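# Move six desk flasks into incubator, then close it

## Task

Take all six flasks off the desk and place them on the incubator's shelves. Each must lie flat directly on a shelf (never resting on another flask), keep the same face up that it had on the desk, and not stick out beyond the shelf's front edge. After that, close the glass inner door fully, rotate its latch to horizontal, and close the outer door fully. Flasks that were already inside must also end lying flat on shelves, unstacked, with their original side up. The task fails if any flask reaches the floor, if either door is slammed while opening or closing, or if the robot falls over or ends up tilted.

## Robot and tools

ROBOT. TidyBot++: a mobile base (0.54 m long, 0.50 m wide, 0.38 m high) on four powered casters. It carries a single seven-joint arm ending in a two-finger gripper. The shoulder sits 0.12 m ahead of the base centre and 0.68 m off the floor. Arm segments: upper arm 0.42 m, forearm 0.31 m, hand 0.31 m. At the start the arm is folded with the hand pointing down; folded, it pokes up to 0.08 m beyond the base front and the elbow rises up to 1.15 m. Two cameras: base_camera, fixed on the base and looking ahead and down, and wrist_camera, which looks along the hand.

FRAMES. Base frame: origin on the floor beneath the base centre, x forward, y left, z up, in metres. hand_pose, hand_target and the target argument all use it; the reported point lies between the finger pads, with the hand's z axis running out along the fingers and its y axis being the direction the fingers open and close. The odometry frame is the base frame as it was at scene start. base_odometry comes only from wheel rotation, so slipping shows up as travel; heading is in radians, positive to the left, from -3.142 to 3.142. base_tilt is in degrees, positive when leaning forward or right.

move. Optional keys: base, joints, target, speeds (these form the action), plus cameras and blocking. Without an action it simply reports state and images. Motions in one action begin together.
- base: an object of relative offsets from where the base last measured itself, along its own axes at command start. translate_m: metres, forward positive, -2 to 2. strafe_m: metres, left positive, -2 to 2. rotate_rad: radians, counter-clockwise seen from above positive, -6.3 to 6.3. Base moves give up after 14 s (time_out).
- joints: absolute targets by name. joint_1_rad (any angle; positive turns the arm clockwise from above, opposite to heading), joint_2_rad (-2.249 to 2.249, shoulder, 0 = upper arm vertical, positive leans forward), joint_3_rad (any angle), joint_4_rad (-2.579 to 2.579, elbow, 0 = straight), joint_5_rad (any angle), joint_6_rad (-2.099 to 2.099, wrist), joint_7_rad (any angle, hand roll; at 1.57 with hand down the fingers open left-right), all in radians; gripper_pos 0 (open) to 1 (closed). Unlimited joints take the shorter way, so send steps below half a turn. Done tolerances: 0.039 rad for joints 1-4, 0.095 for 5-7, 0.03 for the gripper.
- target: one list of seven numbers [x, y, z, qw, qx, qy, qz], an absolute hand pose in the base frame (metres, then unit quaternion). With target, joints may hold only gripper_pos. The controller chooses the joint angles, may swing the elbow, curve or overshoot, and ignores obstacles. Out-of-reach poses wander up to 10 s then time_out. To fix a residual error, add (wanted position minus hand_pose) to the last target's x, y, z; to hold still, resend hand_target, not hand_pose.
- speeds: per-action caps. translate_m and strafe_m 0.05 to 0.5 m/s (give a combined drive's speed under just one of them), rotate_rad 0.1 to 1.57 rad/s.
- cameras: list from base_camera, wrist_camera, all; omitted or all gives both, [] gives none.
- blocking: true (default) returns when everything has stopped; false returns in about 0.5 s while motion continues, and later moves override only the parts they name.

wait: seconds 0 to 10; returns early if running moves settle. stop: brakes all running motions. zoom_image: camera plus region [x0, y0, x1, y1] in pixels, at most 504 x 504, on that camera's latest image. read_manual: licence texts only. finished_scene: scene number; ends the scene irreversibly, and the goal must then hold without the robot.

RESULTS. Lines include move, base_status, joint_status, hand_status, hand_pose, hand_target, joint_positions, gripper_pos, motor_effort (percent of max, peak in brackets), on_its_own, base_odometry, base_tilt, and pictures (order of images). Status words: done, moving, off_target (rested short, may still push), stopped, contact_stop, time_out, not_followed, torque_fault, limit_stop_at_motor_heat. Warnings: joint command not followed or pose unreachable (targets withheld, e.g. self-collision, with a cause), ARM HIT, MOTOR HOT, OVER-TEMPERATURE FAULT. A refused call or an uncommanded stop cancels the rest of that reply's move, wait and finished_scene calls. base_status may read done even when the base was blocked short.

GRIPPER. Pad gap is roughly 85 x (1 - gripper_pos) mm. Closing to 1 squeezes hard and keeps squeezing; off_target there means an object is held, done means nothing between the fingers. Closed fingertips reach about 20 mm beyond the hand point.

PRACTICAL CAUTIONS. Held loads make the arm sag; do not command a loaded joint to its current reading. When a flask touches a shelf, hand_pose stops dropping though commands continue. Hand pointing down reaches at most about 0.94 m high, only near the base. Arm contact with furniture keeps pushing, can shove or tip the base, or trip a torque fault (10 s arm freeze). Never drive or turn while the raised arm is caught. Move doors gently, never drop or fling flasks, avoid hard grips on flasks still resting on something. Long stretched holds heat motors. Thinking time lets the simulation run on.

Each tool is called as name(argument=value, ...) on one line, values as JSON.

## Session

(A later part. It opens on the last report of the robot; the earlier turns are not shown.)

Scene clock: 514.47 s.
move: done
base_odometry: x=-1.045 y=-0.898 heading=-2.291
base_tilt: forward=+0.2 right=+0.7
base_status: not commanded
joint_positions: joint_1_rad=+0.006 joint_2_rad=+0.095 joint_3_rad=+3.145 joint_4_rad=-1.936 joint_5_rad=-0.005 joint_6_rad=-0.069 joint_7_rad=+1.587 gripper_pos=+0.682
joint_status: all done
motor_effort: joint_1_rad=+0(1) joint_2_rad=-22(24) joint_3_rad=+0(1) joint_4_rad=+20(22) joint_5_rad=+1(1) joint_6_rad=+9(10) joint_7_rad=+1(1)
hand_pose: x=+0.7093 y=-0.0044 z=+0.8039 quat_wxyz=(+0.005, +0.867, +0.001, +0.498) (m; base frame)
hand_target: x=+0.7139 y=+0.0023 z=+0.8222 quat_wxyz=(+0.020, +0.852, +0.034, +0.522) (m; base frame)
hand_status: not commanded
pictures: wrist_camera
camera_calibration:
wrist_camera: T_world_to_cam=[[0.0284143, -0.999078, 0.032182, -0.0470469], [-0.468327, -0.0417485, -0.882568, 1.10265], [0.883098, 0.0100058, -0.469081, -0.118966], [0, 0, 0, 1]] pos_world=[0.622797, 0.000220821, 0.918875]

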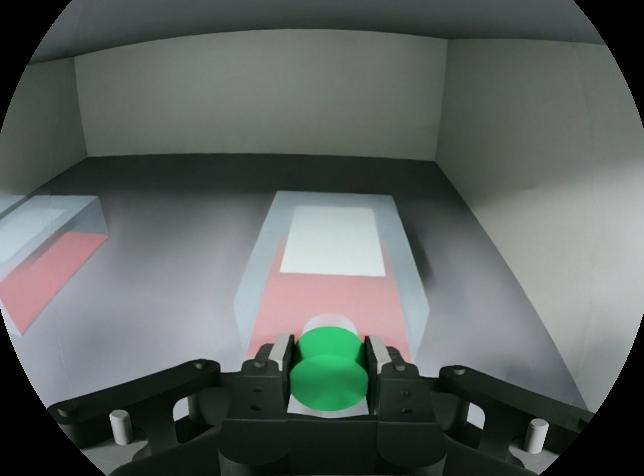

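move(joints={"joint_2_rad": 0.083, "joint_4_rad": -1.95, "joint_6_rad": 0.005}, cameras=[])

move(base={"translate_m": 0.02}, speeds={"translate_m": 0.06}, cameras=["wrist_camera"])

Scene clock: 516.90 s.
move: done
base_odometry: x=-1.045 y=-0.898 heading=-2.291
base_tilt: forward=+0.1 right=+0.6
base_status: not commanded
joint_positions: joint_1_rad=+0.006 joint_2_rad=+0.095 joint_3_rad=+3.145 joint_4_rad=-1.946 joint_5_rad=-0.005 joint_6_rad=-0.045 joint_7_rad=+1.587 gripper_pos=+0.682
joint_status: all done
motor_effort: joint_1_rad=+0(1) joint_2_rad=-23(23) joint_3_rad=+1(1) joint_4_rad=+21(22) joint_5_rad=+1(1) joint_6_rad=+10(10) joint_7_rad=+0(1)
hand_pose: x=+0.7100 y=-0.0045 z=+0.8047 quat_wxyz=(+0.005, +0.864, +0.001, +0.504) (m; base frame)
hand_target: x=+0.7146 y=+0.0023 z=+0.8235 quat_wxyz=(+0.020, +0.848, +0.034, +0.528) (m; base frame)
hand_status: not commanded
pictures: none
No camera images: "cameras" was empty.

Scene clock: 517.70 s.
move: done
base_odometry: x=-1.058 y=-0.913 heading=-2.292
base_tilt: forward=+0.2 right=+0.7
base_status: done
joint_positions: joint_1_rad=+0.006 joint_2_rad=+0.097 joint_3_rad=+3.145 joint_4_rad=-1.947 joint_5_rad=-0.005 joint_6_rad=-0.044 joint_7_rad=+1.587 gripper_pos=+0.682
joint_status: not commanded
motor_effort: joint_1_rad=-1(1) joint_2_rad=-23(26) joint_3_rad=+1(1) joint_4_rad=+21(22) joint_5_rad=+1(1) joint_6_rad=+10(10) joint_7_rad=+1(2)
hand_pose: x=+0.7101 y=-0.0045 z=+0.8037 quat_wxyz=(+0.005, +0.864, +0.001, +0.503) (m; base frame)
hand_target: x=+0.7146 y=+0.0023 z=+0.8235 quat_wxyz=(+0.020, +0.848, +0.034, +0.528) (m; base frame)
hand_status: not commanded
pictures: wrist_camera
camera_calibration:
wrist_camera: T_world_to_cam=[[0.0278995, -0.999076, 0.0326974, -0.0471405], [-0.457837, -0.041849, -0.88805, 1.09973], [0.888598, 0.00980611, -0.458582, -0.132094], [0, 0, 0, 1]] pos_world=[0.62219, 0.000220919, 0.917577]

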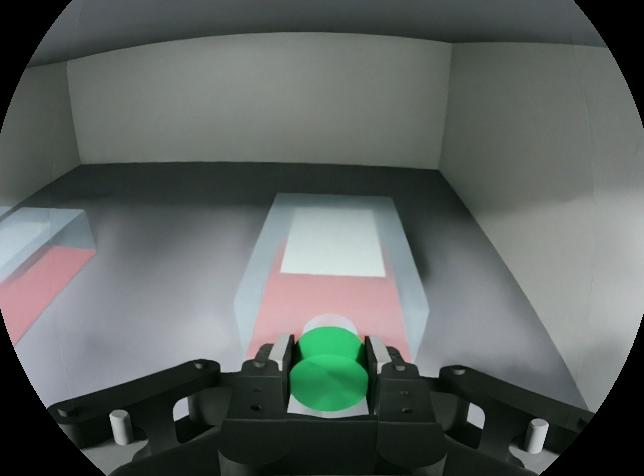

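move(base={"translate_m": 0.015}, speeds={"translate_m": 0.06}, cameras=["wrist_camera"])

Scene clock: 519.27 s.
move: done
base_odometry: x=-1.068 y=-0.925 heading=-2.292
base_tilt: forward=+0.1 right=+0.7
base_status: done
joint_positions: joint_1_rad=+0.006 joint_2_rad=+0.099 joint_3_rad=+3.145 joint_4_rad=-1.947 joint_5_rad=-0.005 joint_6_rad=-0.043 joint_7_rad=+1.587 gripper_pos=+0.682
joint_status: not commanded
motor_effort: joint_1_rad=+0(1) joint_2_rad=-22(25) joint_3_rad=+1(1) joint_4_rad=+20(22) joint_5_rad=+1(1) joint_6_rad=+9(10) joint_7_rad=+0(1)
hand_pose: x=+0.7105 y=-0.0045 z=+0.8025 quat_wxyz=(+0.005, +0.865, +0.001, +0.502) (m; base frame)
hand_target: x=+0.7146 y=+0.0023 z=+0.8235 quat_wxyz=(+0.020, +0.848, +0.034, +0.528) (m; base frame)
hand_status: not commanded
pictures: wrist_camera
camera_calibration:
wrist_camera: T_world_to_cam=[[0.0279382, -0.999076, 0.0326647, -0.0471153], [-0.458871, -0.0418491, -0.887517, 1.09918], [0.888064, 0.00980673, -0.459616, -0.131852], [0, 0, 0, 1]] pos_world=[0.62279, 0.000220919, 0.916477]

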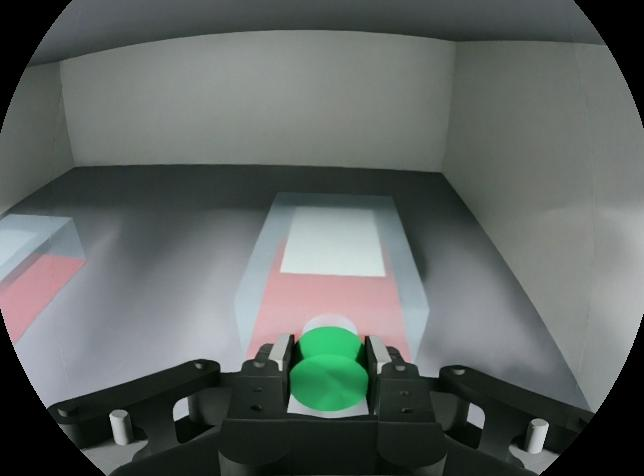

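move(joints={"joint_2_rad": 0.083, "joint_4_rad": -1.965, "joint_6_rad": 0.02}, cameras=[])

move(joints={"joint_2_rad": 0.083, "joint_4_rad": -1.978, "joint_6_rad": 0.033}, cameras=["wrist_camera"])

Scene clock: 520.93 s.
move: done
base_odometry: x=-1.068 y=-0.925 heading=-2.292
base_tilt: forward=+0.1 right=+0.7
base_status: not commanded
joint_positions: joint_1_rad=+0.006 joint_2_rad=+0.099 joint_3_rad=+3.145 joint_4_rad=-1.958 joint_5_rad=-0.005 joint_6_rad=-0.027 joint_7_rad=+1.587 gripper_pos=+0.682
joint_status: all done
motor_effort: joint_1_rad=+0(1) joint_2_rad=-22(24) joint_3_rad=+1(1) joint_4_rad=+20(21) joint_5_rad=+1(1) joint_6_rad=+9(10) joint_7_rad=+1(1)
hand_pose: x=+0.7099 y=-0.0045 z=+0.8012 quat_wxyz=(+0.005, +0.863, +0.001, +0.505) (m; base frame)
hand_target: x=+0.7124 y=+0.0023 z=+0.8193 quat_wxyz=(+0.020, +0.848, +0.034, +0.528) (m; base frame)
hand_status: not commanded
pictures: none
No camera images: "cameras" was empty.

Scene clock: 521.47 s.
move: done
base_odometry: x=-1.068 y=-0.925 heading=-2.292
base_tilt: forward=+0.1 right=+0.7
base_status: not commanded
joint_positions: joint_1_rad=+0.006 joint_2_rad=+0.099 joint_3_rad=+3.145 joint_4_rad=-1.966 joint_5_rad=-0.005 joint_6_rad=-0.011 joint_7_rad=+1.587 gripper_pos=+0.682
joint_status: all done
motor_effort: joint_1_rad=+0(1) joint_2_rad=-22(22) joint_3_rad=+0(1) joint_4_rad=+20(21) joint_5_rad=+1(1) joint_6_rad=+9(9) joint_7_rad=+0(1)
hand_pose: x=+0.7097 y=-0.0045 z=+0.8007 quat_wxyz=(+0.006, +0.861, +0.001, +0.508) (m; base frame)
hand_target: x=+0.7105 y=+0.0023 z=+0.8157 quat_wxyz=(+0.020, +0.848, +0.034, +0.528) (m; base frame)
hand_status: not commanded
pictures: wrist_camera
camera_calibration:
wrist_camera: T_world_to_cam=[[0.0273869, -0.999074, 0.0331954, -0.0470989], [-0.447565, -0.0419487, -0.893267, 1.09379], [0.893832, 0.0096067, -0.448299, -0.145052], [0, 0, 0, 1]] pos_world=[0.620482, 0.000221015, 0.913579]

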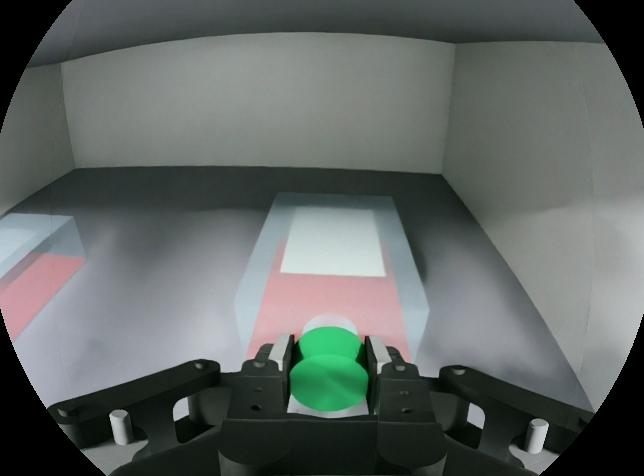

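move(joints={"joint_2_rad": 0.083, "joint_4_rad": -1.988, "joint_6_rad": 0.033}, cameras=[])

move(joints={"joint_2_rad": 0.088, "joint_4_rad": -1.995, "joint_6_rad": 0.038}, cameras=["wrist_camera"])

Scene clock: 523.27 s.
move: done
base_odometry: x=-1.068 y=-0.925 heading=-2.292
base_tilt: forward=+0.2 right=+0.7
base_status: not commanded
joint_positions: joint_1_rad=+0.006 joint_2_rad=+0.099 joint_3_rad=+3.145 joint_4_rad=-1.969 joint_5_rad=-0.005 joint_6_rad=-0.006 joint_7_rad=+1.587 gripper_pos=+0.682
joint_status: all done
motor_effort: joint_1_rad=-1(1) joint_2_rad=-21(22) joint_3_rad=+0(1) joint_4_rad=+18(19) joint_5_rad=+1(1) joint_6_rad=+8(9) joint_7_rad=+1(1)
hand_pose: x=+0.7096 y=-0.0045 z=+0.8005 quat_wxyz=(+0.006, +0.861, +0.001, +0.509) (m; base frame)
hand_target: x=+0.7076 y=+0.0023 z=+0.8101 quat_wxyz=(+0.020, +0.851, +0.034, +0.524) (m; base frame)
hand_status: not commanded
pictures: none
No camera images: "cameras" was empty.

Scene clock: 523.77 s.
move: done
base_odometry: x=-1.068 y=-0.925 heading=-2.292
base_tilt: forward=+0.1 right=+0.7
base_status: not commanded
joint_positions: joint_1_rad=+0.006 joint_2_rad=+0.099 joint_3_rad=+3.145 joint_4_rad=-1.973 joint_5_rad=-0.005 joint_6_rad=+0.001 joint_7_rad=+1.587 gripper_pos=+0.682
joint_status: all done
motor_effort: joint_1_rad=+0(1) joint_2_rad=-20(21) joint_3_rad=+0(0) joint_4_rad=+18(19) joint_5_rad=+1(1) joint_6_rad=+8(8) joint_7_rad=+1(1)
hand_pose: x=+0.7095 y=-0.0046 z=+0.8004 quat_wxyz=(+0.006, +0.860, +0.001, +0.510) (m; base frame)
hand_target: x=+0.7069 y=+0.0023 z=+0.8047 quat_wxyz=(+0.020, +0.853, +0.034, +0.521) (m; base frame)
hand_status: not commanded
pictures: wrist_camera
camera_calibration:
wrist_camera: T_world_to_cam=[[0.0271048, -0.999074, 0.0334004, -0.0470566], [-0.442368, -0.0419509, -0.895852, 1.09172], [0.896424, 0.00950669, -0.443095, -0.151003], [0, 0, 0, 1]] pos_world=[0.619578, 0.000221031, 0.91268]

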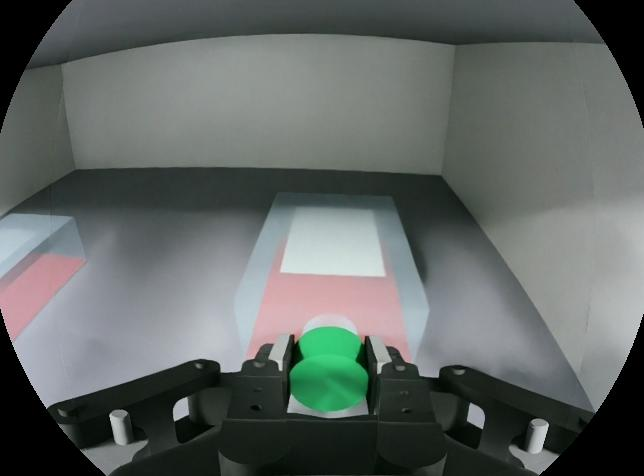

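move(joints={"gripper_pos": 0.5}, cameras=["wrist_camera"])

move(base={"translate_m": -0.15}, speeds={"translate_m": 0.12}, cameras=["wrist_camera"])

Scene clock: 525.47 s.
move: done
base_odometry: x=-1.068 y=-0.925 heading=-2.292
base_tilt: forward=+0.1 right=+0.7
base_status: not commanded
joint_positions: joint_1_rad=+0.006 joint_2_rad=+0.099 joint_3_rad=+3.145 joint_4_rad=-1.984 joint_5_rad=-0.005 joint_6_rad=+0.002 joint_7_rad=+1.587 gripper_pos=+0.500
joint_status: all done
motor_effort: joint_1_rad=-1(1) joint_2_rad=-22(23) joint_3_rad=+0(1) joint_4_rad=+20(20) joint_5_rad=+1(1) joint_6_rad=+9(9) joint_7_rad=+0(1)
hand_pose: x=+0.7062 y=-0.0045 z=+0.7944 quat_wxyz=(+0.006, +0.863, +0.001, +0.506) (m; base frame)
hand_target: x=+0.7069 y=+0.0023 z=+0.8047 quat_wxyz=(+0.020, +0.853, +0.034, +0.521) (m; base frame)
hand_status: not commanded
pictures: wrist_camera
camera_calibration:
wrist_camera: T_world_to_cam=[[0.0275081, -0.999078, 0.0329713, -0.0466925], [-0.452036, -0.0418513, -0.891017, 1.08789], [0.891575, 0.00960598, -0.45277, -0.139567], [0, 0, 0, 1]] pos_world=[0.617485, 0.000220948, 0.907678]

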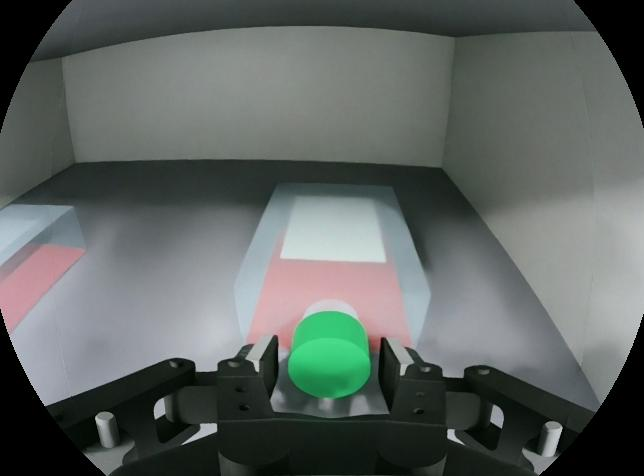

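Scene clock: 527.27 s.
move: done
base_odometry: x=-0.969 y=-0.812 heading=-2.293
base_tilt: forward=+0.1 right=+0.7
base_status: done
joint_positions: joint_1_rad=+0.006 joint_2_rad=+0.097 joint_3_rad=+3.145 joint_4_rad=-1.987 joint_5_rad=-0.005 joint_6_rad=+0.003 joint_7_rad=+1.587 gripper_pos=+0.500
joint_status: not commanded
motor_effort: joint_1_rad=-1(1) joint_2_rad=-22(25) joint_3_rad=+0(1) joint_4_rad=+20(21) joint_5_rad=+1(1) joint_6_rad=+9(10) joint_7_rad=+0(1)
hand_pose: x=+0.7051 y=-0.0045 z=+0.7942 quat_wxyz=(+0.005, +0.863, +0.001, +0.506) (m; base frame)
hand_target: x=+0.7069 y=+0.0023 z=+0.8047 quat_wxyz=(+0.020, +0.853, +0.034, +0.521) (m; base frame)
hand_status: not commanded
pictures: wrist_camera
camera_calibration:
wrist_camera: T_world_to_cam=[[0.0275523, -0.999074, 0.0330581, -0.0466643], [-0.452034, -0.0419486, -0.891014, 1.08726], [0.891575, 0.00960611, -0.452771, -0.138767], [0, 0, 0, 1]] pos_world=[0.616485, 0.000321016, 0.907478]

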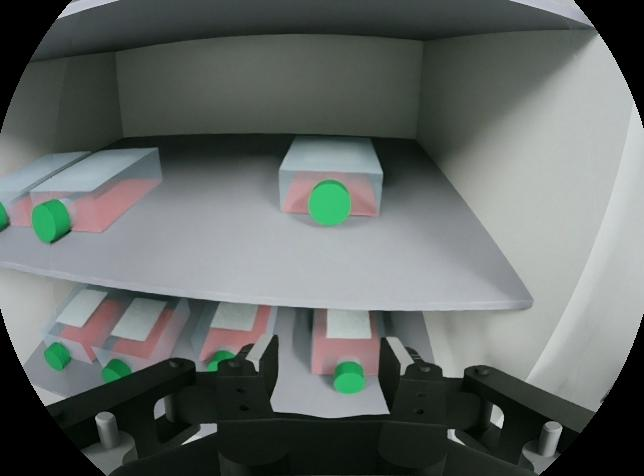

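move(base={"translate_m": -1.0}, speeds={"translate_m": 0.4}, cameras=["wrist_camera"])

move(base={"translate_m": -0.624, "strafe_m": 1.39, "rotate_rad": 1.577}, speeds={"rotate_rad": 0.9}, joints={"joint_2_rad": -0.12, "joint_4_rad": -1.32, "joint_6_rad": -0.88, "gripper_pos": 0.35}, cameras=["wrist_camera"])

Scene clock: 534.07 s.
move: done
base_odometry: x=-0.308 y=-0.061 heading=-2.293
base_tilt: forward=+0.1 right=+0.7
base_status: done
joint_positions: joint_1_rad=+0.006 joint_2_rad=+0.096 joint_3_rad=+3.145 joint_4_rad=-1.989 joint_5_rad=-0.005 joint_6_rad=+0.003 joint_7_rad=+1.587 gripper_pos=+0.500
joint_status: not commanded
motor_effort: joint_1_rad=+0(1) joint_2_rad=-22(24) joint_3_rad=+0(1) joint_4_rad=+20(21) joint_5_rad=+1(1) joint_6_rad=+9(10) joint_7_rad=+1(1)
hand_pose: x=+0.7046 y=-0.0045 z=+0.7933 quat_wxyz=(+0.005, +0.863, +0.001, +0.505) (m; base frame)
hand_target: x=+0.7069 y=+0.0023 z=+0.8047 quat_wxyz=(+0.020, +0.853, +0.034, +0.521) (m; base frame)
hand_status: not commanded
pictures: wrist_camera
camera_calibration:
wrist_camera: T_world_to_cam=[[0.0276008, -0.999074, 0.0330162, -0.0466221], [-0.453348, -0.0419474, -0.890346, 1.08666], [0.890906, 0.00960638, -0.454086, -0.137123], [0, 0, 0, 1]] pos_world=[0.616086, 0.000321015, 0.906778]

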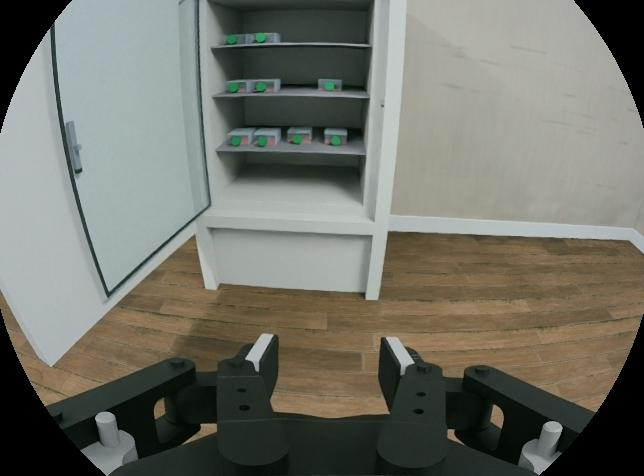

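Scene clock: 538.57 s.
move: done
base_odometry: x=+1.148 y=-0.513 heading=-0.716
base_tilt: forward=+0.1 right=+0.7
base_status: done
joint_positions: joint_1_rad=+0.003 joint_2_rad=-0.106 joint_3_rad=+3.141 joint_4_rad=-1.328 joint_5_rad=-0.005 joint_6_rad=-0.820 joint_7_rad=+1.587 gripper_pos=+0.350
joint_status: all done
motor_effort: joint_1_rad=+1(5) joint_2_rad=-15(25) joint_3_rad=+1(3) joint_4_rad=+21(22) joint_5_rad=+1(2) joint_6_rad=+9(10) joint_7_rad=+1(2)
hand_pose: x=+0.6471 y=+0.0014 z=+1.0663 quat_wxyz=(+0.002, +0.853, +0.005, +0.522) (m; base frame)
hand_target: x=+0.6334 y=+0.0022 z=+1.0617 quat_wxyz=(+0.020, +0.862, +0.035, +0.506) (m; base frame)
hand_status: not commanded
pictures: wrist_camera
camera_calibration:
wrist_camera: T_world_to_cam=[[0.0380496, -0.998699, 0.03395, -0.0559931], [-0.4164, -0.0467306, -0.90798, 1.2988], [0.908385, 0.0204115, -0.417637, -0.0122107], [0, 0, 0, 1]] pos_world=[0.554043, 0.00502269, 1.17609]

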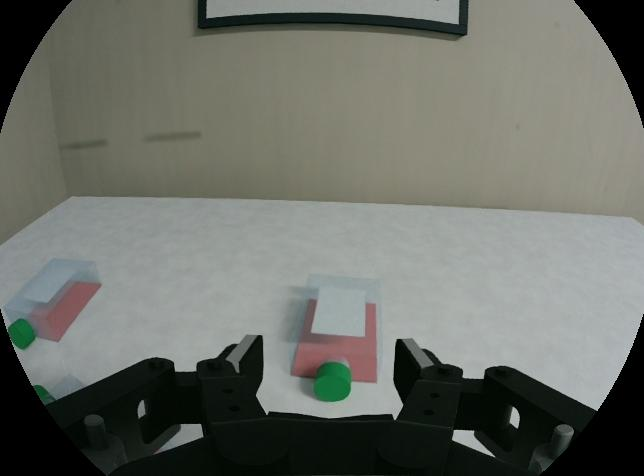

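move(base={"translate_m": 0.017, "strafe_m": 0.032, "rotate_rad": -0.05}, speeds={"translate_m": 0.15, "rotate_rad": 0.3}, joints={"joint_2_rad": 0.0, "joint_4_rad": -1.50, "joint_6_rad": -0.52, "gripper_pos": 0.45}, cameras=["wrist_camera"])

Scene clock: 545.03 s.
move: done
base_odometry: x=+1.182 y=-0.500 heading=-0.766
base_tilt: forward=+0.1 right=+0.7
base_status: done
joint_positions: joint_1_rad=+0.001 joint_2_rad=+0.015 joint_3_rad=+3.139 joint_4_rad=-1.496 joint_5_rad=-0.005 joint_6_rad=-0.571 joint_7_rad=+1.587 gripper_pos=+0.450
joint_status: all done
motor_effort: joint_1_rad=-1(2) joint_2_rad=-21(25) joint_3_rad=+1(2) joint_4_rad=+22(24) joint_5_rad=+0(1) joint_6_rad=+9(10) joint_7_rad=+1(2)
hand_pose: x=+0.7104 y=+0.0031 z=+0.9690 quat_wxyz=(+0.001, +0.863, +0.006, +0.505) (m; base frame)
hand_target: x=+0.7130 y=+0.0023 z=+0.9896 quat_wxyz=(+0.021, +0.846, +0.034, +0.531) (m; base frame)
hand_status: not commanded
pictures: wrist_camera
camera_calibration:
wrist_camera: T_world_to_cam=[[0.0418189, -0.998614, 0.0319497, -0.0541694], [-0.451922, -0.0474252, -0.890796, 1.24547], [0.891077, 0.0228133, -0.453279, -0.0635682], [0, 0, 0, 1]] pos_world=[0.621767, 0.00642279, 1.08238]

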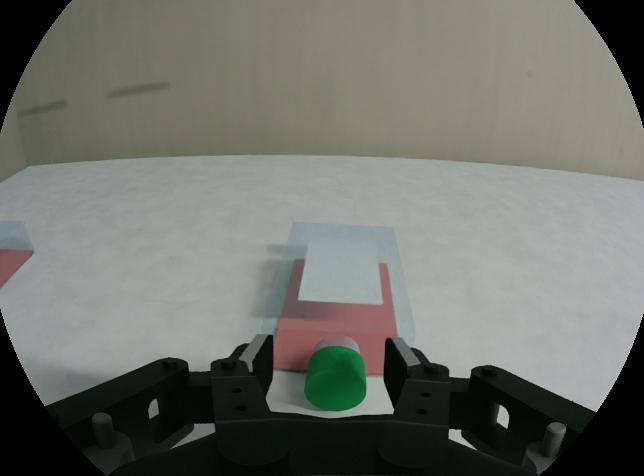

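move(base={"strafe_m": -0.004}, joints={"joint_2_rad": 0.044, "joint_4_rad": -1.58, "joint_6_rad": -0.40, "gripper_pos": 0.55}, cameras=["wrist_camera"])

Scene clock: 547.37 s.
move: done
base_odometry: x=+1.179 y=-0.502 heading=-0.766
base_tilt: forward=+0.1 right=+0.7
base_status: done
joint_positions: joint_1_rad=+0.001 joint_2_rad=+0.050 joint_3_rad=+3.139 joint_4_rad=-1.571 joint_5_rad=-0.005 joint_6_rad=-0.449 joint_7_rad=+1.587 gripper_pos=+0.550
joint_status: all done
motor_effort: joint_1_rad=+1(4) joint_2_rad=-22(25) joint_3_rad=+1(3) joint_4_rad=+22(23) joint_5_rad=+1(2) joint_6_rad=+9(10) joint_7_rad=+0(2)
hand_pose: x=+0.7274 y=+0.0026 z=+0.9372 quat_wxyz=(+0.002, +0.860, +0.006, +0.511) (m; base frame)
hand_target: x=+0.7313 y=+0.0023 z=+0.9491 quat_wxyz=(+0.021, +0.847, +0.034, +0.530) (m; base frame)
hand_status: not commanded
pictures: wrist_camera
camera_calibration:
wrist_camera: T_world_to_cam=[[0.0402723, -0.998665, 0.0323545, -0.0536121], [-0.441277, -0.0468282, -0.896148, 1.22212], [0.896467, 0.0218126, -0.442574, -0.106986], [0, 0, 0, 1]] pos_world=[0.63736, 0.00602254, 1.04958]

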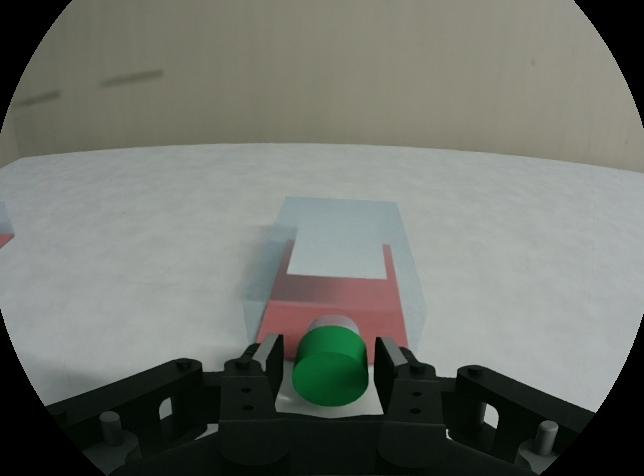

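move(base={"translate_m": 0.005}, joints={"joint_2_rad": 0.050, "joint_4_rad": -1.592, "joint_6_rad": -0.40, "gripper_pos": 0.60}, cameras=["wrist_camera"])

Scene clock: 549.67 s.
move: done
base_odometry: x=+1.183 y=-0.506 heading=-0.766
base_tilt: forward=+0.1 right=+0.7
base_status: done
joint_positions: joint_1_rad=+0.001 joint_2_rad=+0.057 joint_3_rad=+3.139 joint_4_rad=-1.580 joint_5_rad=-0.005 joint_6_rad=-0.447 joint_7_rad=+1.587 gripper_pos=+0.600
joint_status: all done
motor_effort: joint_1_rad=+0(2) joint_2_rad=-22(25) joint_3_rad=+1(2) joint_4_rad=+22(22) joint_5_rad=+1(1) joint_6_rad=+9(10) joint_7_rad=+0(1)
hand_pose: x=+0.7277 y=+0.0026 z=+0.9281 quat_wxyz=(+0.002, +0.863, +0.006, +0.504) (m; base frame)
hand_target: x=+0.7309 y=+0.0023 z=+0.9384 quat_wxyz=(+0.020, +0.852, +0.034, +0.522) (m; base frame)
hand_status: not commanded
pictures: wrist_camera
camera_calibration:
wrist_camera: T_world_to_cam=[[0.0407354, -0.998665, 0.0317694, -0.0531272], [-0.454178, -0.0468282, -0.889679, 1.21752], [0.889979, 0.0218125, -0.45548, -0.0946482], [0, 0, 0, 1]] pos_world=[0.63937, 0.00602254, 1.04178]

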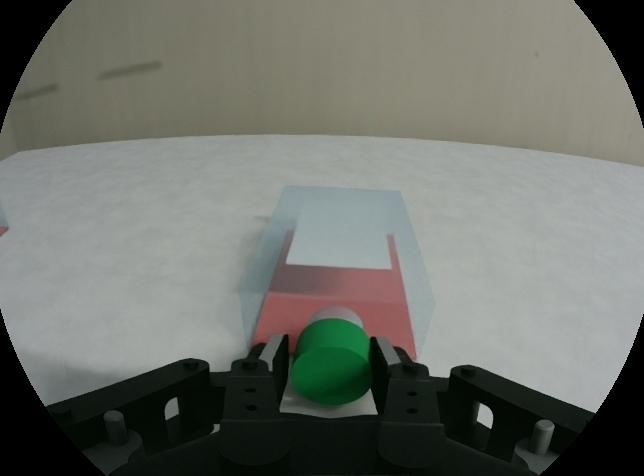

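move(joints={"joint_2_rad": 0.042, "joint_4_rad": -1.588, "joint_6_rad": -0.40, "gripper_pos": 0.64}, cameras=["wrist_camera"])

Scene clock: 551.00 s.
move: done
base_odometry: x=+1.183 y=-0.506 heading=-0.766
base_tilt: forward=+0.1 right=+0.7
base_status: not commanded
joint_positions: joint_1_rad=+0.001 joint_2_rad=+0.057 joint_3_rad=+3.139 joint_4_rad=-1.580 joint_5_rad=-0.005 joint_6_rad=-0.447 joint_7_rad=+1.587 gripper_pos=+0.640
joint_status: all done
motor_effort: joint_1_rad=+0(1) joint_2_rad=-23(23) joint_3_rad=+1(1) joint_4_rad=+22(22) joint_5_rad=+1(1) joint_6_rad=+9(10) joint_7_rad=+0(2)
hand_pose: x=+0.7277 y=+0.0026 z=+0.9282 quat_wxyz=(+0.002, +0.863, +0.006, +0.504) (m; base frame)
hand_target: x=+0.7295 y=+0.0023 z=+0.9456 quat_wxyz=(+0.020, +0.849, +0.034, +0.527) (m; base frame)
hand_status: not commanded
pictures: wrist_camera
camera_calibration:
wrist_camera: T_world_to_cam=[[0.0407312, -0.998665, 0.0317769, -0.0531283], [-0.454059, -0.0468301, -0.88974, 1.21746], [0.89004, 0.0218116, -0.45536, -0.0947231], [0, 0, 0, 1]] pos_world=[0.63927, 0.00602254, 1.04178]

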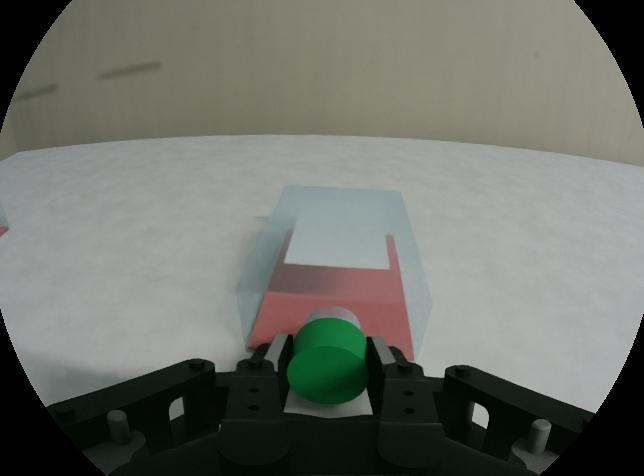

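move(base={"translate_m": 0.003}, joints={"gripper_pos": 0.64}, cameras=[])

move(joints={"gripper_pos": 0.88}, cameras=["wrist_camera"])

move(joints={"joint_2_rad": 0.02, "joint_4_rad": -1.373, "joint_6_rad": -0.70}, cameras=["wrist_camera"])

Scene clock: 553.20 s.
move: done
base_odometry: x=+1.185 y=-0.508 heading=-0.766
base_tilt: forward=+0.1 right=+0.6
base_status: done
joint_positions: joint_1_rad=+0.001 joint_2_rad=+0.056 joint_3_rad=+3.139 joint_4_rad=-1.580 joint_5_rad=-0.005 joint_6_rad=-0.447 joint_7_rad=+1.587 gripper_pos=+0.640
joint_status: all done
motor_effort: joint_1_rad=+0(3) joint_2_rad=-22(27) joint_3_rad=+1(3) joint_4_rad=+22(23) joint_5_rad=+1(1) joint_6_rad=+9(10) joint_7_rad=+1(2)
hand_pose: x=+0.7275 y=+0.0028 z=+0.9290 quat_wxyz=(+0.002, +0.863, +0.006, +0.505) (m; base frame)
hand_target: x=+0.7295 y=+0.0023 z=+0.9456 quat_wxyz=(+0.020, +0.849, +0.034, +0.527) (m; base frame)
hand_status: not commanded
pictures: none
No camera images: "cameras" was empty.

Scene clock: 553.87 s.
move: off_target
base_odometry: x=+1.185 y=-0.508 heading=-0.766
base_tilt: forward=+0.2 right=+0.7
base_status: not commanded
joint_positions: joint_1_rad=+0.001 joint_2_rad=+0.056 joint_3_rad=+3.139 joint_4_rad=-1.580 joint_5_rad=-0.005 joint_6_rad=-0.445 joint_7_rad=+1.587 gripper_pos=+0.682
joint_status: gripper_pos off_target (ended at +0.682, target +0.880)
motor_effort: joint_1_rad=+0(1) joint_2_rad=-23(23) joint_3_rad=+1(1) joint_4_rad=+22(22) joint_5_rad=+1(1) joint_6_rad=+9(10) joint_7_rad=+0(1)
hand_pose: x=+0.7276 y=+0.0028 z=+0.9293 quat_wxyz=(+0.002, +0.863, +0.006, +0.506) (m; base frame)
hand_target: x=+0.7295 y=+0.0023 z=+0.9456 quat_wxyz=(+0.020, +0.849, +0.034, +0.527) (m; base frame)
hand_status: not commanded
pictures: wrist_camera
camera_calibration:
wrist_camera: T_world_to_cam=[[0.0410945, -0.998639, 0.0321064, -0.0535173], [-0.451641, -0.0472294, -0.890949, 1.21776], [0.891253, 0.0221125, -0.452967, -0.0973653], [0, 0, 0, 1]] pos_world=[0.638968, 0.00622277, 1.04258]

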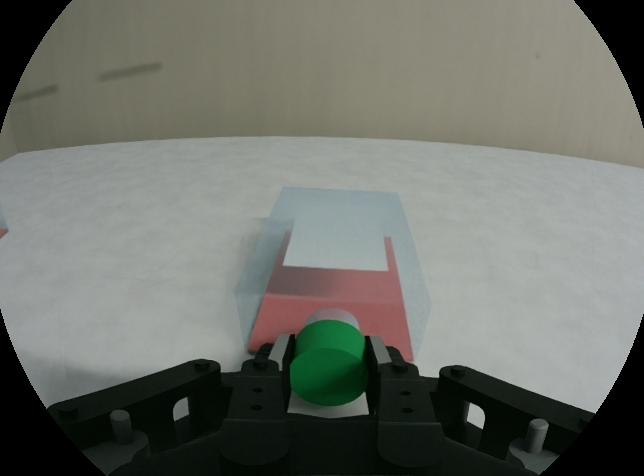

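Scene clock: 555.40 s.
move: done
base_odometry: x=+1.185 y=-0.508 heading=-0.766
base_tilt: forward=+0.1 right=+0.7
base_status: not commanded
joint_positions: joint_1_rad=+0.001 joint_2_rad=+0.042 joint_3_rad=+3.139 joint_4_rad=-1.383 joint_5_rad=-0.005 joint_6_rad=-0.642 joint_7_rad=+1.587 gripper_pos=+0.682
joint_status: all done
motor_effort: joint_1_rad=+0(1) joint_2_rad=-22(25) joint_3_rad=+1(1) joint_4_rad=+23(24) joint_5_rad=+1(1) joint_6_rad=+10(11) joint_7_rad=+1(2)
hand_pose: x=+0.7213 y=+0.0030 z=+0.9997 quat_wxyz=(+0.002, +0.859, +0.007, +0.512) (m; base frame)
hand_target: x=+0.7066 y=+0.0023 z=+1.0028 quat_wxyz=(+0.019, +0.865, +0.035, +0.500) (m; base frame)
hand_status: not commanded
pictures: wrist_camera
camera_calibration:
wrist_camera: T_world_to_cam=[[0.0415637, -0.998598, 0.0327941, -0.0562708], [-0.438627, -0.0477273, -0.897401, 1.27477], [0.897708, 0.0229149, -0.439996, -0.0773826], [0, 0, 0, 1]] pos_world=[0.630956, 0.00642298, 1.11178]

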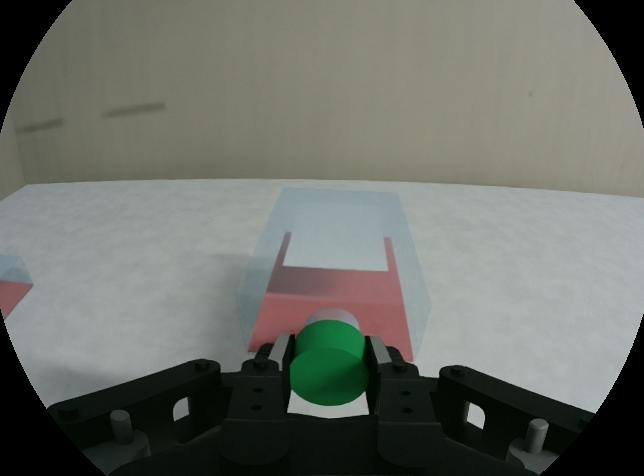

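move(base={"translate_m": -0.95}, speeds={"translate_m": 0.4}, cameras=[])

move(base={"translate_m": -0.309, "strafe_m": -0.759, "rotate_rad": -1.523}, speeds={"rotate_rad": 0.9}, joints={"joint_2_rad": 0.15, "joint_4_rad": -1.65, "joint_6_rad": -0.3}, cameras=["wrist_camera"])

Scene clock: 563.93 s.
move: done
base_odometry: x=+0.500 y=+0.151 heading=-0.766
base_tilt: forward=+0.1 right=+0.6
base_status: done
joint_positions: joint_1_rad=+0.001 joint_2_rad=+0.031 joint_3_rad=+3.140 joint_4_rad=-1.382 joint_5_rad=-0.005 joint_6_rad=-0.648 joint_7_rad=+1.587 gripper_pos=+0.682
joint_status: not commanded
motor_effort: joint_1_rad=+0(3) joint_2_rad=-22(26) joint_3_rad=+1(2) joint_4_rad=+23(23) joint_5_rad=+1(1) joint_6_rad=+10(10) joint_7_rad=+1(1)
hand_pose: x=+0.7171 y=+0.0028 z=+1.0050 quat_wxyz=(+0.002, +0.858, +0.006, +0.514) (m; base frame)
hand_target: x=+0.7066 y=+0.0023 z=+1.0028 quat_wxyz=(+0.019, +0.865, +0.035, +0.500) (m; base frame)
hand_status: not commanded
pictures: none
No camera images: "cameras" was empty.

Scene clock: 566.93 s.
move: done
base_odometry: x=-0.249 y=-0.182 heading=-2.290
base_tilt: forward=+0.1 right=+0.7
base_status: done
joint_positions: joint_1_rad=+0.005 joint_2_rad=+0.173 joint_3_rad=+3.144 joint_4_rad=-1.648 joint_5_rad=-0.005 joint_6_rad=-0.351 joint_7_rad=+1.587 gripper_pos=+0.682
joint_status: all done
motor_effort: joint_1_rad=+0(5) joint_2_rad=-26(30) joint_3_rad=+1(5) joint_4_rad=+22(24) joint_5_rad=+1(2) joint_6_rad=+9(10) joint_7_rad=+1(2)
hand_pose: x=+0.7529 y=-0.0029 z=+0.8423 quat_wxyz=(+0.004, +0.885, +0.002, +0.466) (m; base frame)
hand_target: x=+0.7567 y=+0.0023 z=+0.8693 quat_wxyz=(+0.019, +0.867, +0.035, +0.497) (m; base frame)
hand_status: not commanded
pictures: wrist_camera
camera_calibration:
wrist_camera: T_world_to_cam=[[0.0345159, -0.998982, 0.0290384, -0.0498418], [-0.530678, -0.0429411, -0.846485, 1.17349], [0.84687, 0.0138071, -0.53162, -0.0594862], [0, 0, 0, 1]] pos_world=[0.674841, 0.00142109, 0.96316]

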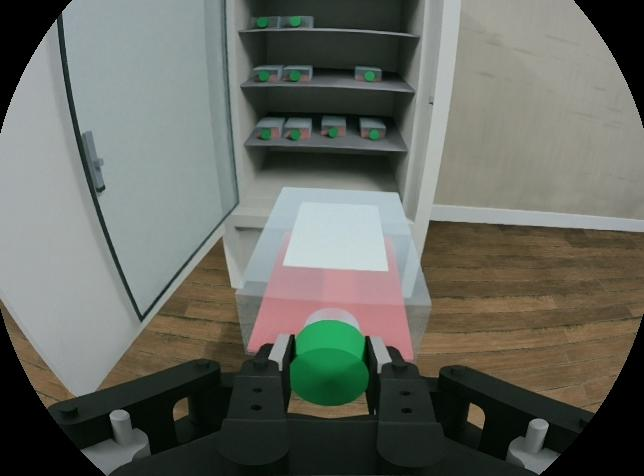

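move(base={"translate_m": 0.80}, speeds={"translate_m": 0.4}, joints={"joint_2_rad": 0.083, "joint_4_rad": -1.84, "joint_6_rad": -0.085}, cameras=["wrist_camera"])

Scene clock: 571.33 s.
move: done
base_odometry: x=-0.776 y=-0.784 heading=-2.290
base_tilt: forward=+0.1 right=+0.7
base_status: done
joint_positions: joint_1_rad=+0.005 joint_2_rad=+0.108 joint_3_rad=+3.144 joint_4_rad=-1.833 joint_5_rad=-0.005 joint_6_rad=-0.136 joint_7_rad=+1.587 gripper_pos=+0.682
joint_status: all done
motor_effort: joint_1_rad=+0(1) joint_2_rad=-24(27) joint_3_rad=+1(2) joint_4_rad=+21(23) joint_5_rad=+1(1) joint_6_rad=+10(11) joint_7_rad=+1(1)
hand_pose: x=+0.7297 y=-0.0030 z=+0.8359 quat_wxyz=(+0.005, +0.861, +0.002, +0.508) (m; base frame)
hand_target: x=+0.7309 y=+0.0023 z=+0.8609 quat_wxyz=(+0.021, +0.843, +0.034, +0.537) (m; base frame)
hand_status: not commanded
pictures: wrist_camera
camera_calibration:
wrist_camera: T_world_to_cam=[[0.0305599, -0.998986, 0.033057, -0.0495167], [-0.447418, -0.043246, -0.893279, 1.13415], [0.893802, 0.0125082, -0.448286, -0.147153], [0, 0, 0, 1]] pos_world=[0.640478, 0.00142149, 0.948779]

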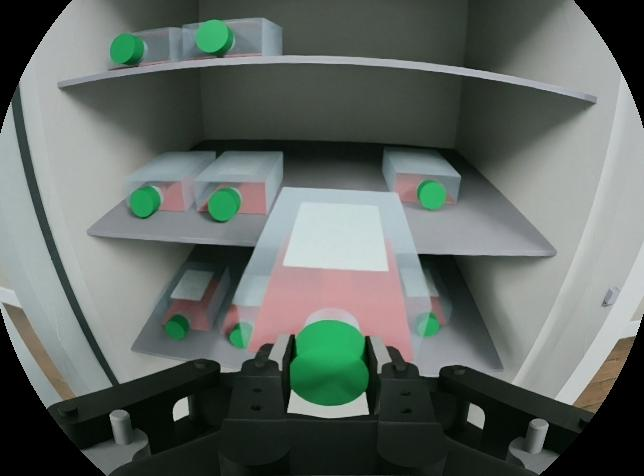

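move(base={"translate_m": 0.25}, speeds={"translate_m": 0.2}, cameras=["wrist_camera"])

move(joints={"joint_2_rad": 0.083, "joint_4_rad": -1.945, "joint_6_rad": 0.0}, cameras=["wrist_camera"])

Scene clock: 575.47 s.
move: done
base_odometry: x=-0.941 y=-0.972 heading=-2.290
base_tilt: forward=+0.1 right=+0.7
base_status: done
joint_positions: joint_1_rad=+0.005 joint_2_rad=+0.102 joint_3_rad=+3.144 joint_4_rad=-1.836 joint_5_rad=-0.005 joint_6_rad=-0.134 joint_7_rad=+1.587 gripper_pos=+0.682
joint_status: not commanded
motor_effort: joint_1_rad=+0(2) joint_2_rad=-24(26) joint_3_rad=+1(1) joint_4_rad=+22(22) joint_5_rad=+1(1) joint_6_rad=+10(10) joint_7_rad=+0(2)
hand_pose: x=+0.7283 y=-0.0030 z=+0.8381 quat_wxyz=(+0.005, +0.860, +0.002, +0.510) (m; base frame)
hand_target: x=+0.7309 y=+0.0023 z=+0.8609 quat_wxyz=(+0.021, +0.843, +0.034, +0.537) (m; base frame)
hand_status: not commanded
pictures: wrist_camera
camera_calibration:
wrist_camera: T_world_to_cam=[[0.0304118, -0.998986, 0.0331934, -0.0495531], [-0.443419, -0.0432461, -0.895271, 1.13424], [0.895798, 0.0125082, -0.444284, -0.149724], [0, 0, 0, 1]] pos_world=[0.638575, 0.00142149, 0.95058]

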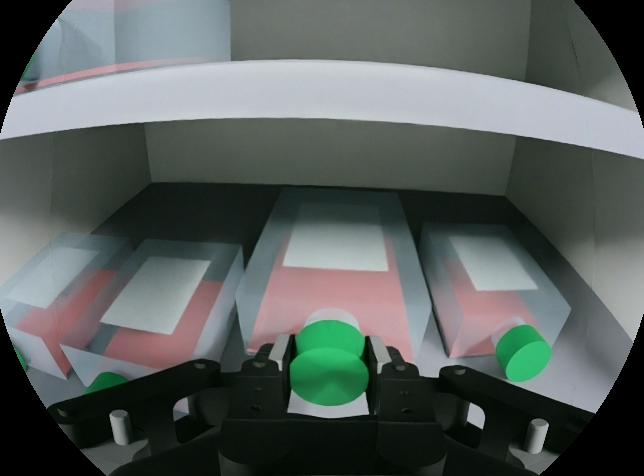

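Scene clock: 576.50 s.
move: done
base_odometry: x=-0.941 y=-0.972 heading=-2.290
base_tilt: forward=+0.1 right=+0.6
base_status: not commanded
joint_positions: joint_1_rad=+0.005 joint_2_rad=+0.101 joint_3_rad=+3.144 joint_4_rad=-1.941 joint_5_rad=-0.005 joint_6_rad=-0.054 joint_7_rad=+1.587 gripper_pos=+0.682
joint_status: all done
motor_effort: joint_1_rad=+0(1) joint_2_rad=-23(24) joint_3_rad=+1(1) joint_4_rad=+20(22) joint_5_rad=+1(1) joint_6_rad=+10(11) joint_7_rad=+1(1)
hand_pose: x=+0.7108 y=-0.0030 z=+0.8013 quat_wxyz=(+0.005, +0.867, +0.002, +0.499) (m; base frame)
hand_target: x=+0.7153 y=+0.0023 z=+0.8249 quat_wxyz=(+0.020, +0.848, +0.034, +0.528) (m; base frame)
hand_status: not commanded
pictures: wrist_camera
camera_calibration:
wrist_camera: T_world_to_cam=[[0.0309182, -0.998994, 0.032474, -0.047515], [-0.465638, -0.0431445, -0.883923, 1.10023], [0.884435, 0.0122082, -0.466503, -0.124505], [0, 0, 0, 1]] pos_world=[0.623892, 0.00152147, 0.915975]

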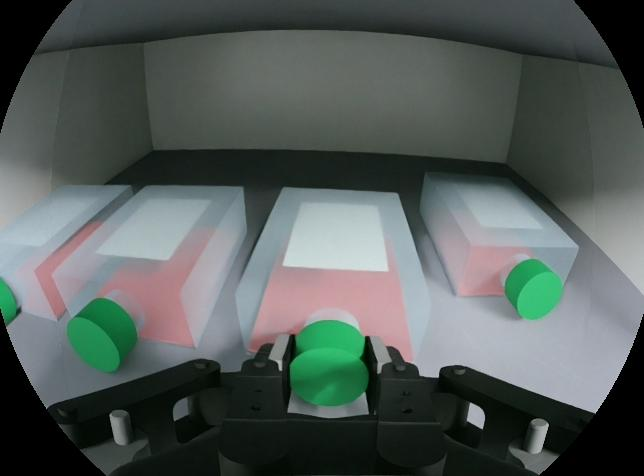

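move(joints={"joint_2_rad": 0.083, "joint_4_rad": -1.945, "joint_6_rad": 0.02}, cameras=[])

move(base={"translate_m": 0.037}, speeds={"translate_m": 0.07}, cameras=["wrist_camera"])

move(joints={"joint_2_rad": 0.083, "joint_4_rad": -1.968, "joint_6_rad": 0.033}, cameras=[])

move(joints={"joint_2_rad": 0.085, "joint_4_rad": -1.985, "joint_6_rad": 0.038}, cameras=["wrist_camera"])

Scene clock: 578.80 s.
move: done
base_odometry: x=-0.941 y=-0.972 heading=-2.290
base_tilt: forward=+0.1 right=+0.7
base_status: not commanded
joint_positions: joint_1_rad=+0.005 joint_2_rad=+0.101 joint_3_rad=+3.144 joint_4_rad=-1.941 joint_5_rad=-0.005 joint_6_rad=-0.030 joint_7_rad=+1.587 gripper_pos=+0.682
joint_status: all done
motor_effort: joint_1_rad=+0(1) joint_2_rad=-23(24) joint_3_rad=+1(1) joint_4_rad=+21(22) joint_5_rad=+1(1) joint_6_rad=+10(10) joint_7_rad=+1(1)
hand_pose: x=+0.7146 y=-0.0031 z=+0.8079 quat_wxyz=(+0.005, +0.860, +0.002, +0.509) (m; base frame)
hand_target: x=+0.7180 y=+0.0023 z=+0.8305 quat_wxyz=(+0.021, +0.843, +0.034, +0.537) (m; base frame)
hand_status: not commanded
pictures: none
No camera images: "cameras" was empty.

Scene clock: 579.83 s.
move: done
base_odometry: x=-0.966 y=-1.000 heading=-2.290
base_tilt: forward=+0.1 right=+0.7
base_status: done
joint_positions: joint_1_rad=+0.005 joint_2_rad=+0.101 joint_3_rad=+3.144 joint_4_rad=-1.942 joint_5_rad=-0.005 joint_6_rad=-0.029 joint_7_rad=+1.587 gripper_pos=+0.682
joint_status: not commanded
motor_effort: joint_1_rad=+0(1) joint_2_rad=-23(26) joint_3_rad=+1(1) joint_4_rad=+21(22) joint_5_rad=+1(1) joint_6_rad=+10(10) joint_7_rad=+1(1)
hand_pose: x=+0.7145 y=-0.0031 z=+0.8083 quat_wxyz=(+0.005, +0.860, +0.002, +0.510) (m; base frame)
hand_target: x=+0.7180 y=+0.0023 z=+0.8305 quat_wxyz=(+0.021, +0.843, +0.034, +0.537) (m; base frame)
hand_status: not commanded
pictures: wrist_camera
camera_calibration:
wrist_camera: T_world_to_cam=[[0.029993, -0.998988, 0.0335165, -0.0481736], [-0.443035, -0.0433443, -0.895456, 1.10124], [0.896003, 0.0120084, -0.443887, -0.15105], [0, 0, 0, 1]] pos_world=[0.624675, 0.00142163, 0.92068]

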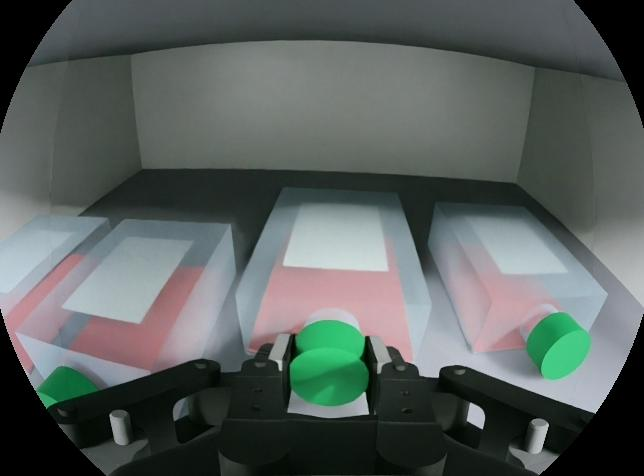

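Scene clock: 580.47 s.
move: done
base_odometry: x=-0.966 y=-1.000 heading=-2.290
base_tilt: forward=+0.1 right=+0.7
base_status: not commanded
joint_positions: joint_1_rad=+0.005 joint_2_rad=+0.101 joint_3_rad=+3.144 joint_4_rad=-1.963 joint_5_rad=-0.005 joint_6_rad=-0.017 joint_7_rad=+1.587 gripper_pos=+0.682
joint_status: all done
motor_effort: joint_1_rad=+0(1) joint_2_rad=-23(24) joint_3_rad=+1(1) joint_4_rad=+21(22) joint_5_rad=+1(1) joint_6_rad=+10(11) joint_7_rad=+1(1)
hand_pose: x=+0.7099 y=-0.0031 z=+0.7996 quat_wxyz=(+0.005, +0.863, +0.002, +0.506) (m; base frame)
hand_target: x=+0.7133 y=+0.0023 z=+0.8213 quat_wxyz=(+0.021, +0.846, +0.034, +0.532) (m; base frame)
hand_status: not commanded
pictures: none
No camera images: "cameras" was empty.

Scene clock: 581.03 s.
move: done
base_odometry: x=-0.966 y=-1.000 heading=-2.290
base_tilt: forward=+0.1 right=+0.7
base_status: not commanded
joint_positions: joint_1_rad=+0.005 joint_2_rad=+0.100 joint_3_rad=+3.144 joint_4_rad=-1.972 joint_5_rad=-0.005 joint_6_rad=-0.006 joint_7_rad=+1.588 gripper_pos=+0.682
joint_status: all done
motor_effort: joint_1_rad=+0(1) joint_2_rad=-22(23) joint_3_rad=+1(1) joint_4_rad=+20(21) joint_5_rad=+1(1) joint_6_rad=+9(10) joint_7_rad=+1(1)
hand_pose: x=+0.7088 y=-0.0031 z=+0.7979 quat_wxyz=(+0.005, +0.862, +0.002, +0.507) (m; base frame)
hand_target: x=+0.7095 y=+0.0023 z=+0.8120 quat_wxyz=(+0.020, +0.849, +0.034, +0.526) (m; base frame)
hand_status: not commanded
pictures: wrist_camera
camera_calibration:
wrist_camera: T_world_to_cam=[[0.0302778, -0.998976, 0.0336132, -0.0478662], [-0.449426, -0.0436437, -0.892251, 1.09143], [0.892804, 0.0119087, -0.450288, -0.143158], [0, 0, 0, 1]] pos_world=[0.61978, 0.00152185, 0.910978]

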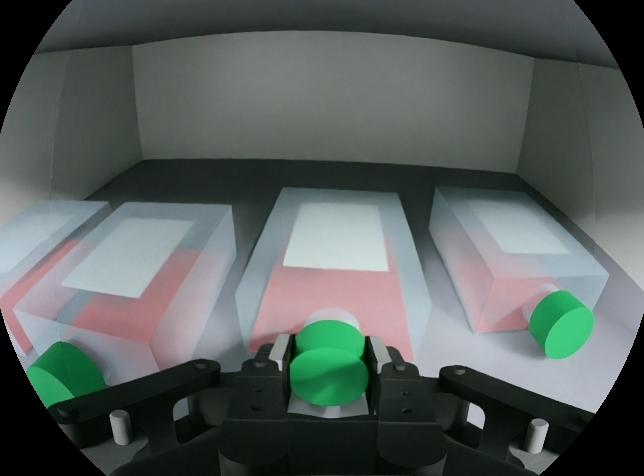

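move(joints={"joint_2_rad": 0.087, "joint_4_rad": -1.997, "joint_6_rad": 0.042}, cameras=["wrist_camera"])

move(joints={"gripper_pos": 0.5}, cameras=["wrist_camera"])

move(base={"translate_m": -0.15}, speeds={"translate_m": 0.12}, cameras=["wrist_camera"])

Scene clock: 582.57 s.
move: done
base_odometry: x=-0.966 y=-1.000 heading=-2.290
base_tilt: forward=+0.1 right=+0.7
base_status: not commanded
joint_positions: joint_1_rad=+0.005 joint_2_rad=+0.100 joint_3_rad=+3.144 joint_4_rad=-1.977 joint_5_rad=-0.005 joint_6_rad=+0.003 joint_7_rad=+1.588 gripper_pos=+0.682
joint_status: all done
motor_effort: joint_1_rad=+0(1) joint_2_rad=-21(22) joint_3_rad=+0(1) joint_4_rad=+18(20) joint_5_rad=+1(1) joint_6_rad=+8(9) joint_7_rad=+0(1)
hand_pose: x=+0.7086 y=-0.0031 z=+0.7977 quat_wxyz=(+0.005, +0.861, +0.002, +0.509) (m; base frame)
hand_target: x=+0.7068 y=+0.0023 z=+0.8053 quat_wxyz=(+0.020, +0.852, +0.034, +0.522) (m; base frame)
hand_status: not commanded
pictures: wrist_camera
camera_calibration:
wrist_camera: T_world_to_cam=[[0.0303136, -0.998959, 0.034099, -0.0482919], [-0.44562, -0.0440434, -0.894138, 1.08999], [0.894709, 0.0119094, -0.446491, -0.147525], [0, 0, 0, 1]] pos_world=[0.619177, 0.00152213, 0.910378]

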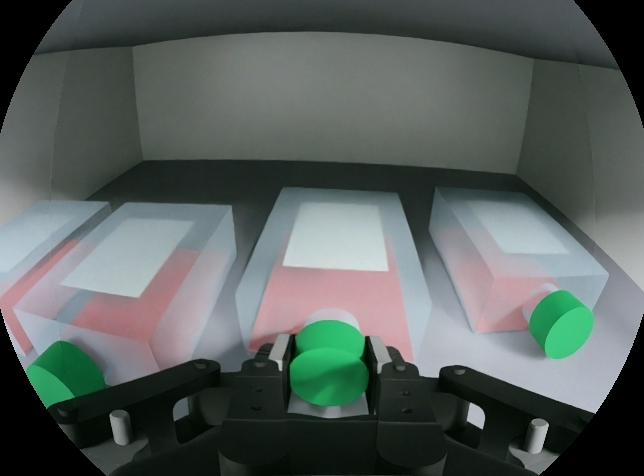

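Scene clock: 583.33 s.
move: done
base_odometry: x=-0.966 y=-1.000 heading=-2.290
base_tilt: forward=+0.1 right=+0.7
base_status: not commanded
joint_positions: joint_1_rad=+0.005 joint_2_rad=+0.100 joint_3_rad=+3.144 joint_4_rad=-1.985 joint_5_rad=-0.005 joint_6_rad=+0.003 joint_7_rad=+1.588 gripper_pos=+0.500
joint_status: all done
motor_effort: joint_1_rad=-1(1) joint_2_rad=-22(22) joint_3_rad=+1(1) joint_4_rad=+20(20) joint_5_rad=+1(1) joint_6_rad=+9(9) joint_7_rad=+1(1)
hand_pose: x=+0.7064 y=-0.0031 z=+0.7936 quat_wxyz=(+0.005, +0.863, +0.002, +0.505) (m; base frame)
hand_target: x=+0.7068 y=+0.0023 z=+0.8053 quat_wxyz=(+0.020, +0.852, +0.034, +0.522) (m; base frame)
hand_status: not commanded
pictures: wrist_camera
camera_calibration:
wrist_camera: T_world_to_cam=[[0.0305184, -0.998963, 0.0337846, -0.0479751], [-0.452209, -0.0439426, -0.890829, 1.08739], [0.89139, 0.0119089, -0.453081, -0.139768], [0, 0, 0, 1]] pos_world=[0.617782, 0.00152206, 0.906977]

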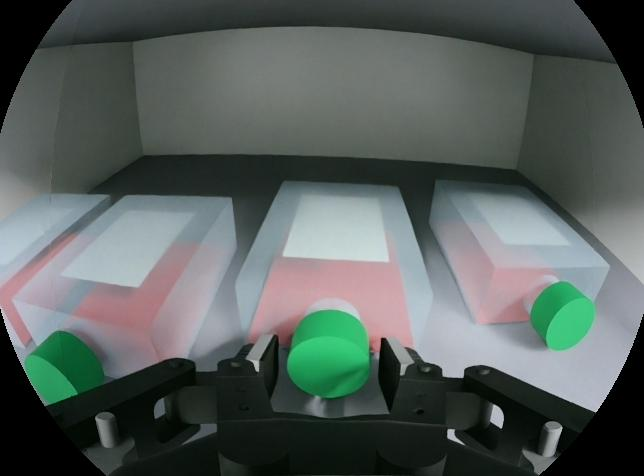

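Scene clock: 585.13 s.
move: done
base_odometry: x=-0.867 y=-0.887 heading=-2.291
base_tilt: forward=+0.1 right=+0.7
base_status: done
joint_positions: joint_1_rad=+0.005 joint_2_rad=+0.096 joint_3_rad=+3.144 joint_4_rad=-1.989 joint_5_rad=-0.005 joint_6_rad=+0.005 joint_7_rad=+1.588 gripper_pos=+0.500
joint_status: not commanded
motor_effort: joint_1_rad=+0(1) joint_2_rad=-22(25) joint_3_rad=+1(1) joint_4_rad=+19(21) joint_5_rad=+1(1) joint_6_rad=+9(10) joint_7_rad=+1(1)
hand_pose: x=+0.7049 y=-0.0030 z=+0.7944 quat_wxyz=(+0.005, +0.862, +0.002, +0.506) (m; base frame)
hand_target: x=+0.7068 y=+0.0023 z=+0.8053 quat_wxyz=(+0.020, +0.852, +0.034, +0.522) (m; base frame)
hand_status: not commanded
pictures: wrist_camera
camera_calibration:
wrist_camera: T_world_to_cam=[[0.0304574, -0.998963, 0.0338456, -0.0479582], [-0.450535, -0.0439471, -0.891677, 1.08685], [0.892239, 0.0119095, -0.451406, -0.139934], [0, 0, 0, 1]] pos_world=[0.61598, 0.00152206, 0.907577]

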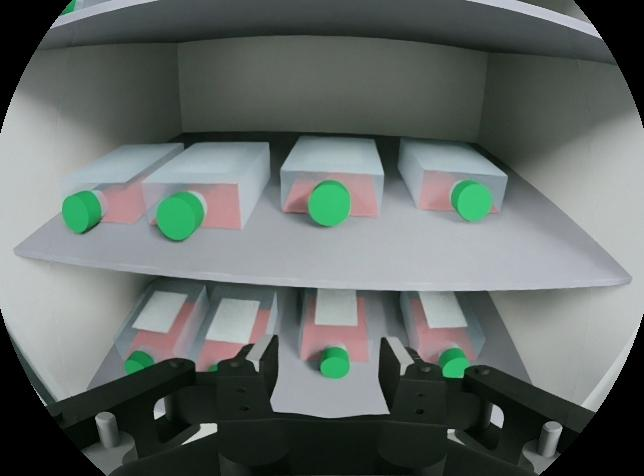

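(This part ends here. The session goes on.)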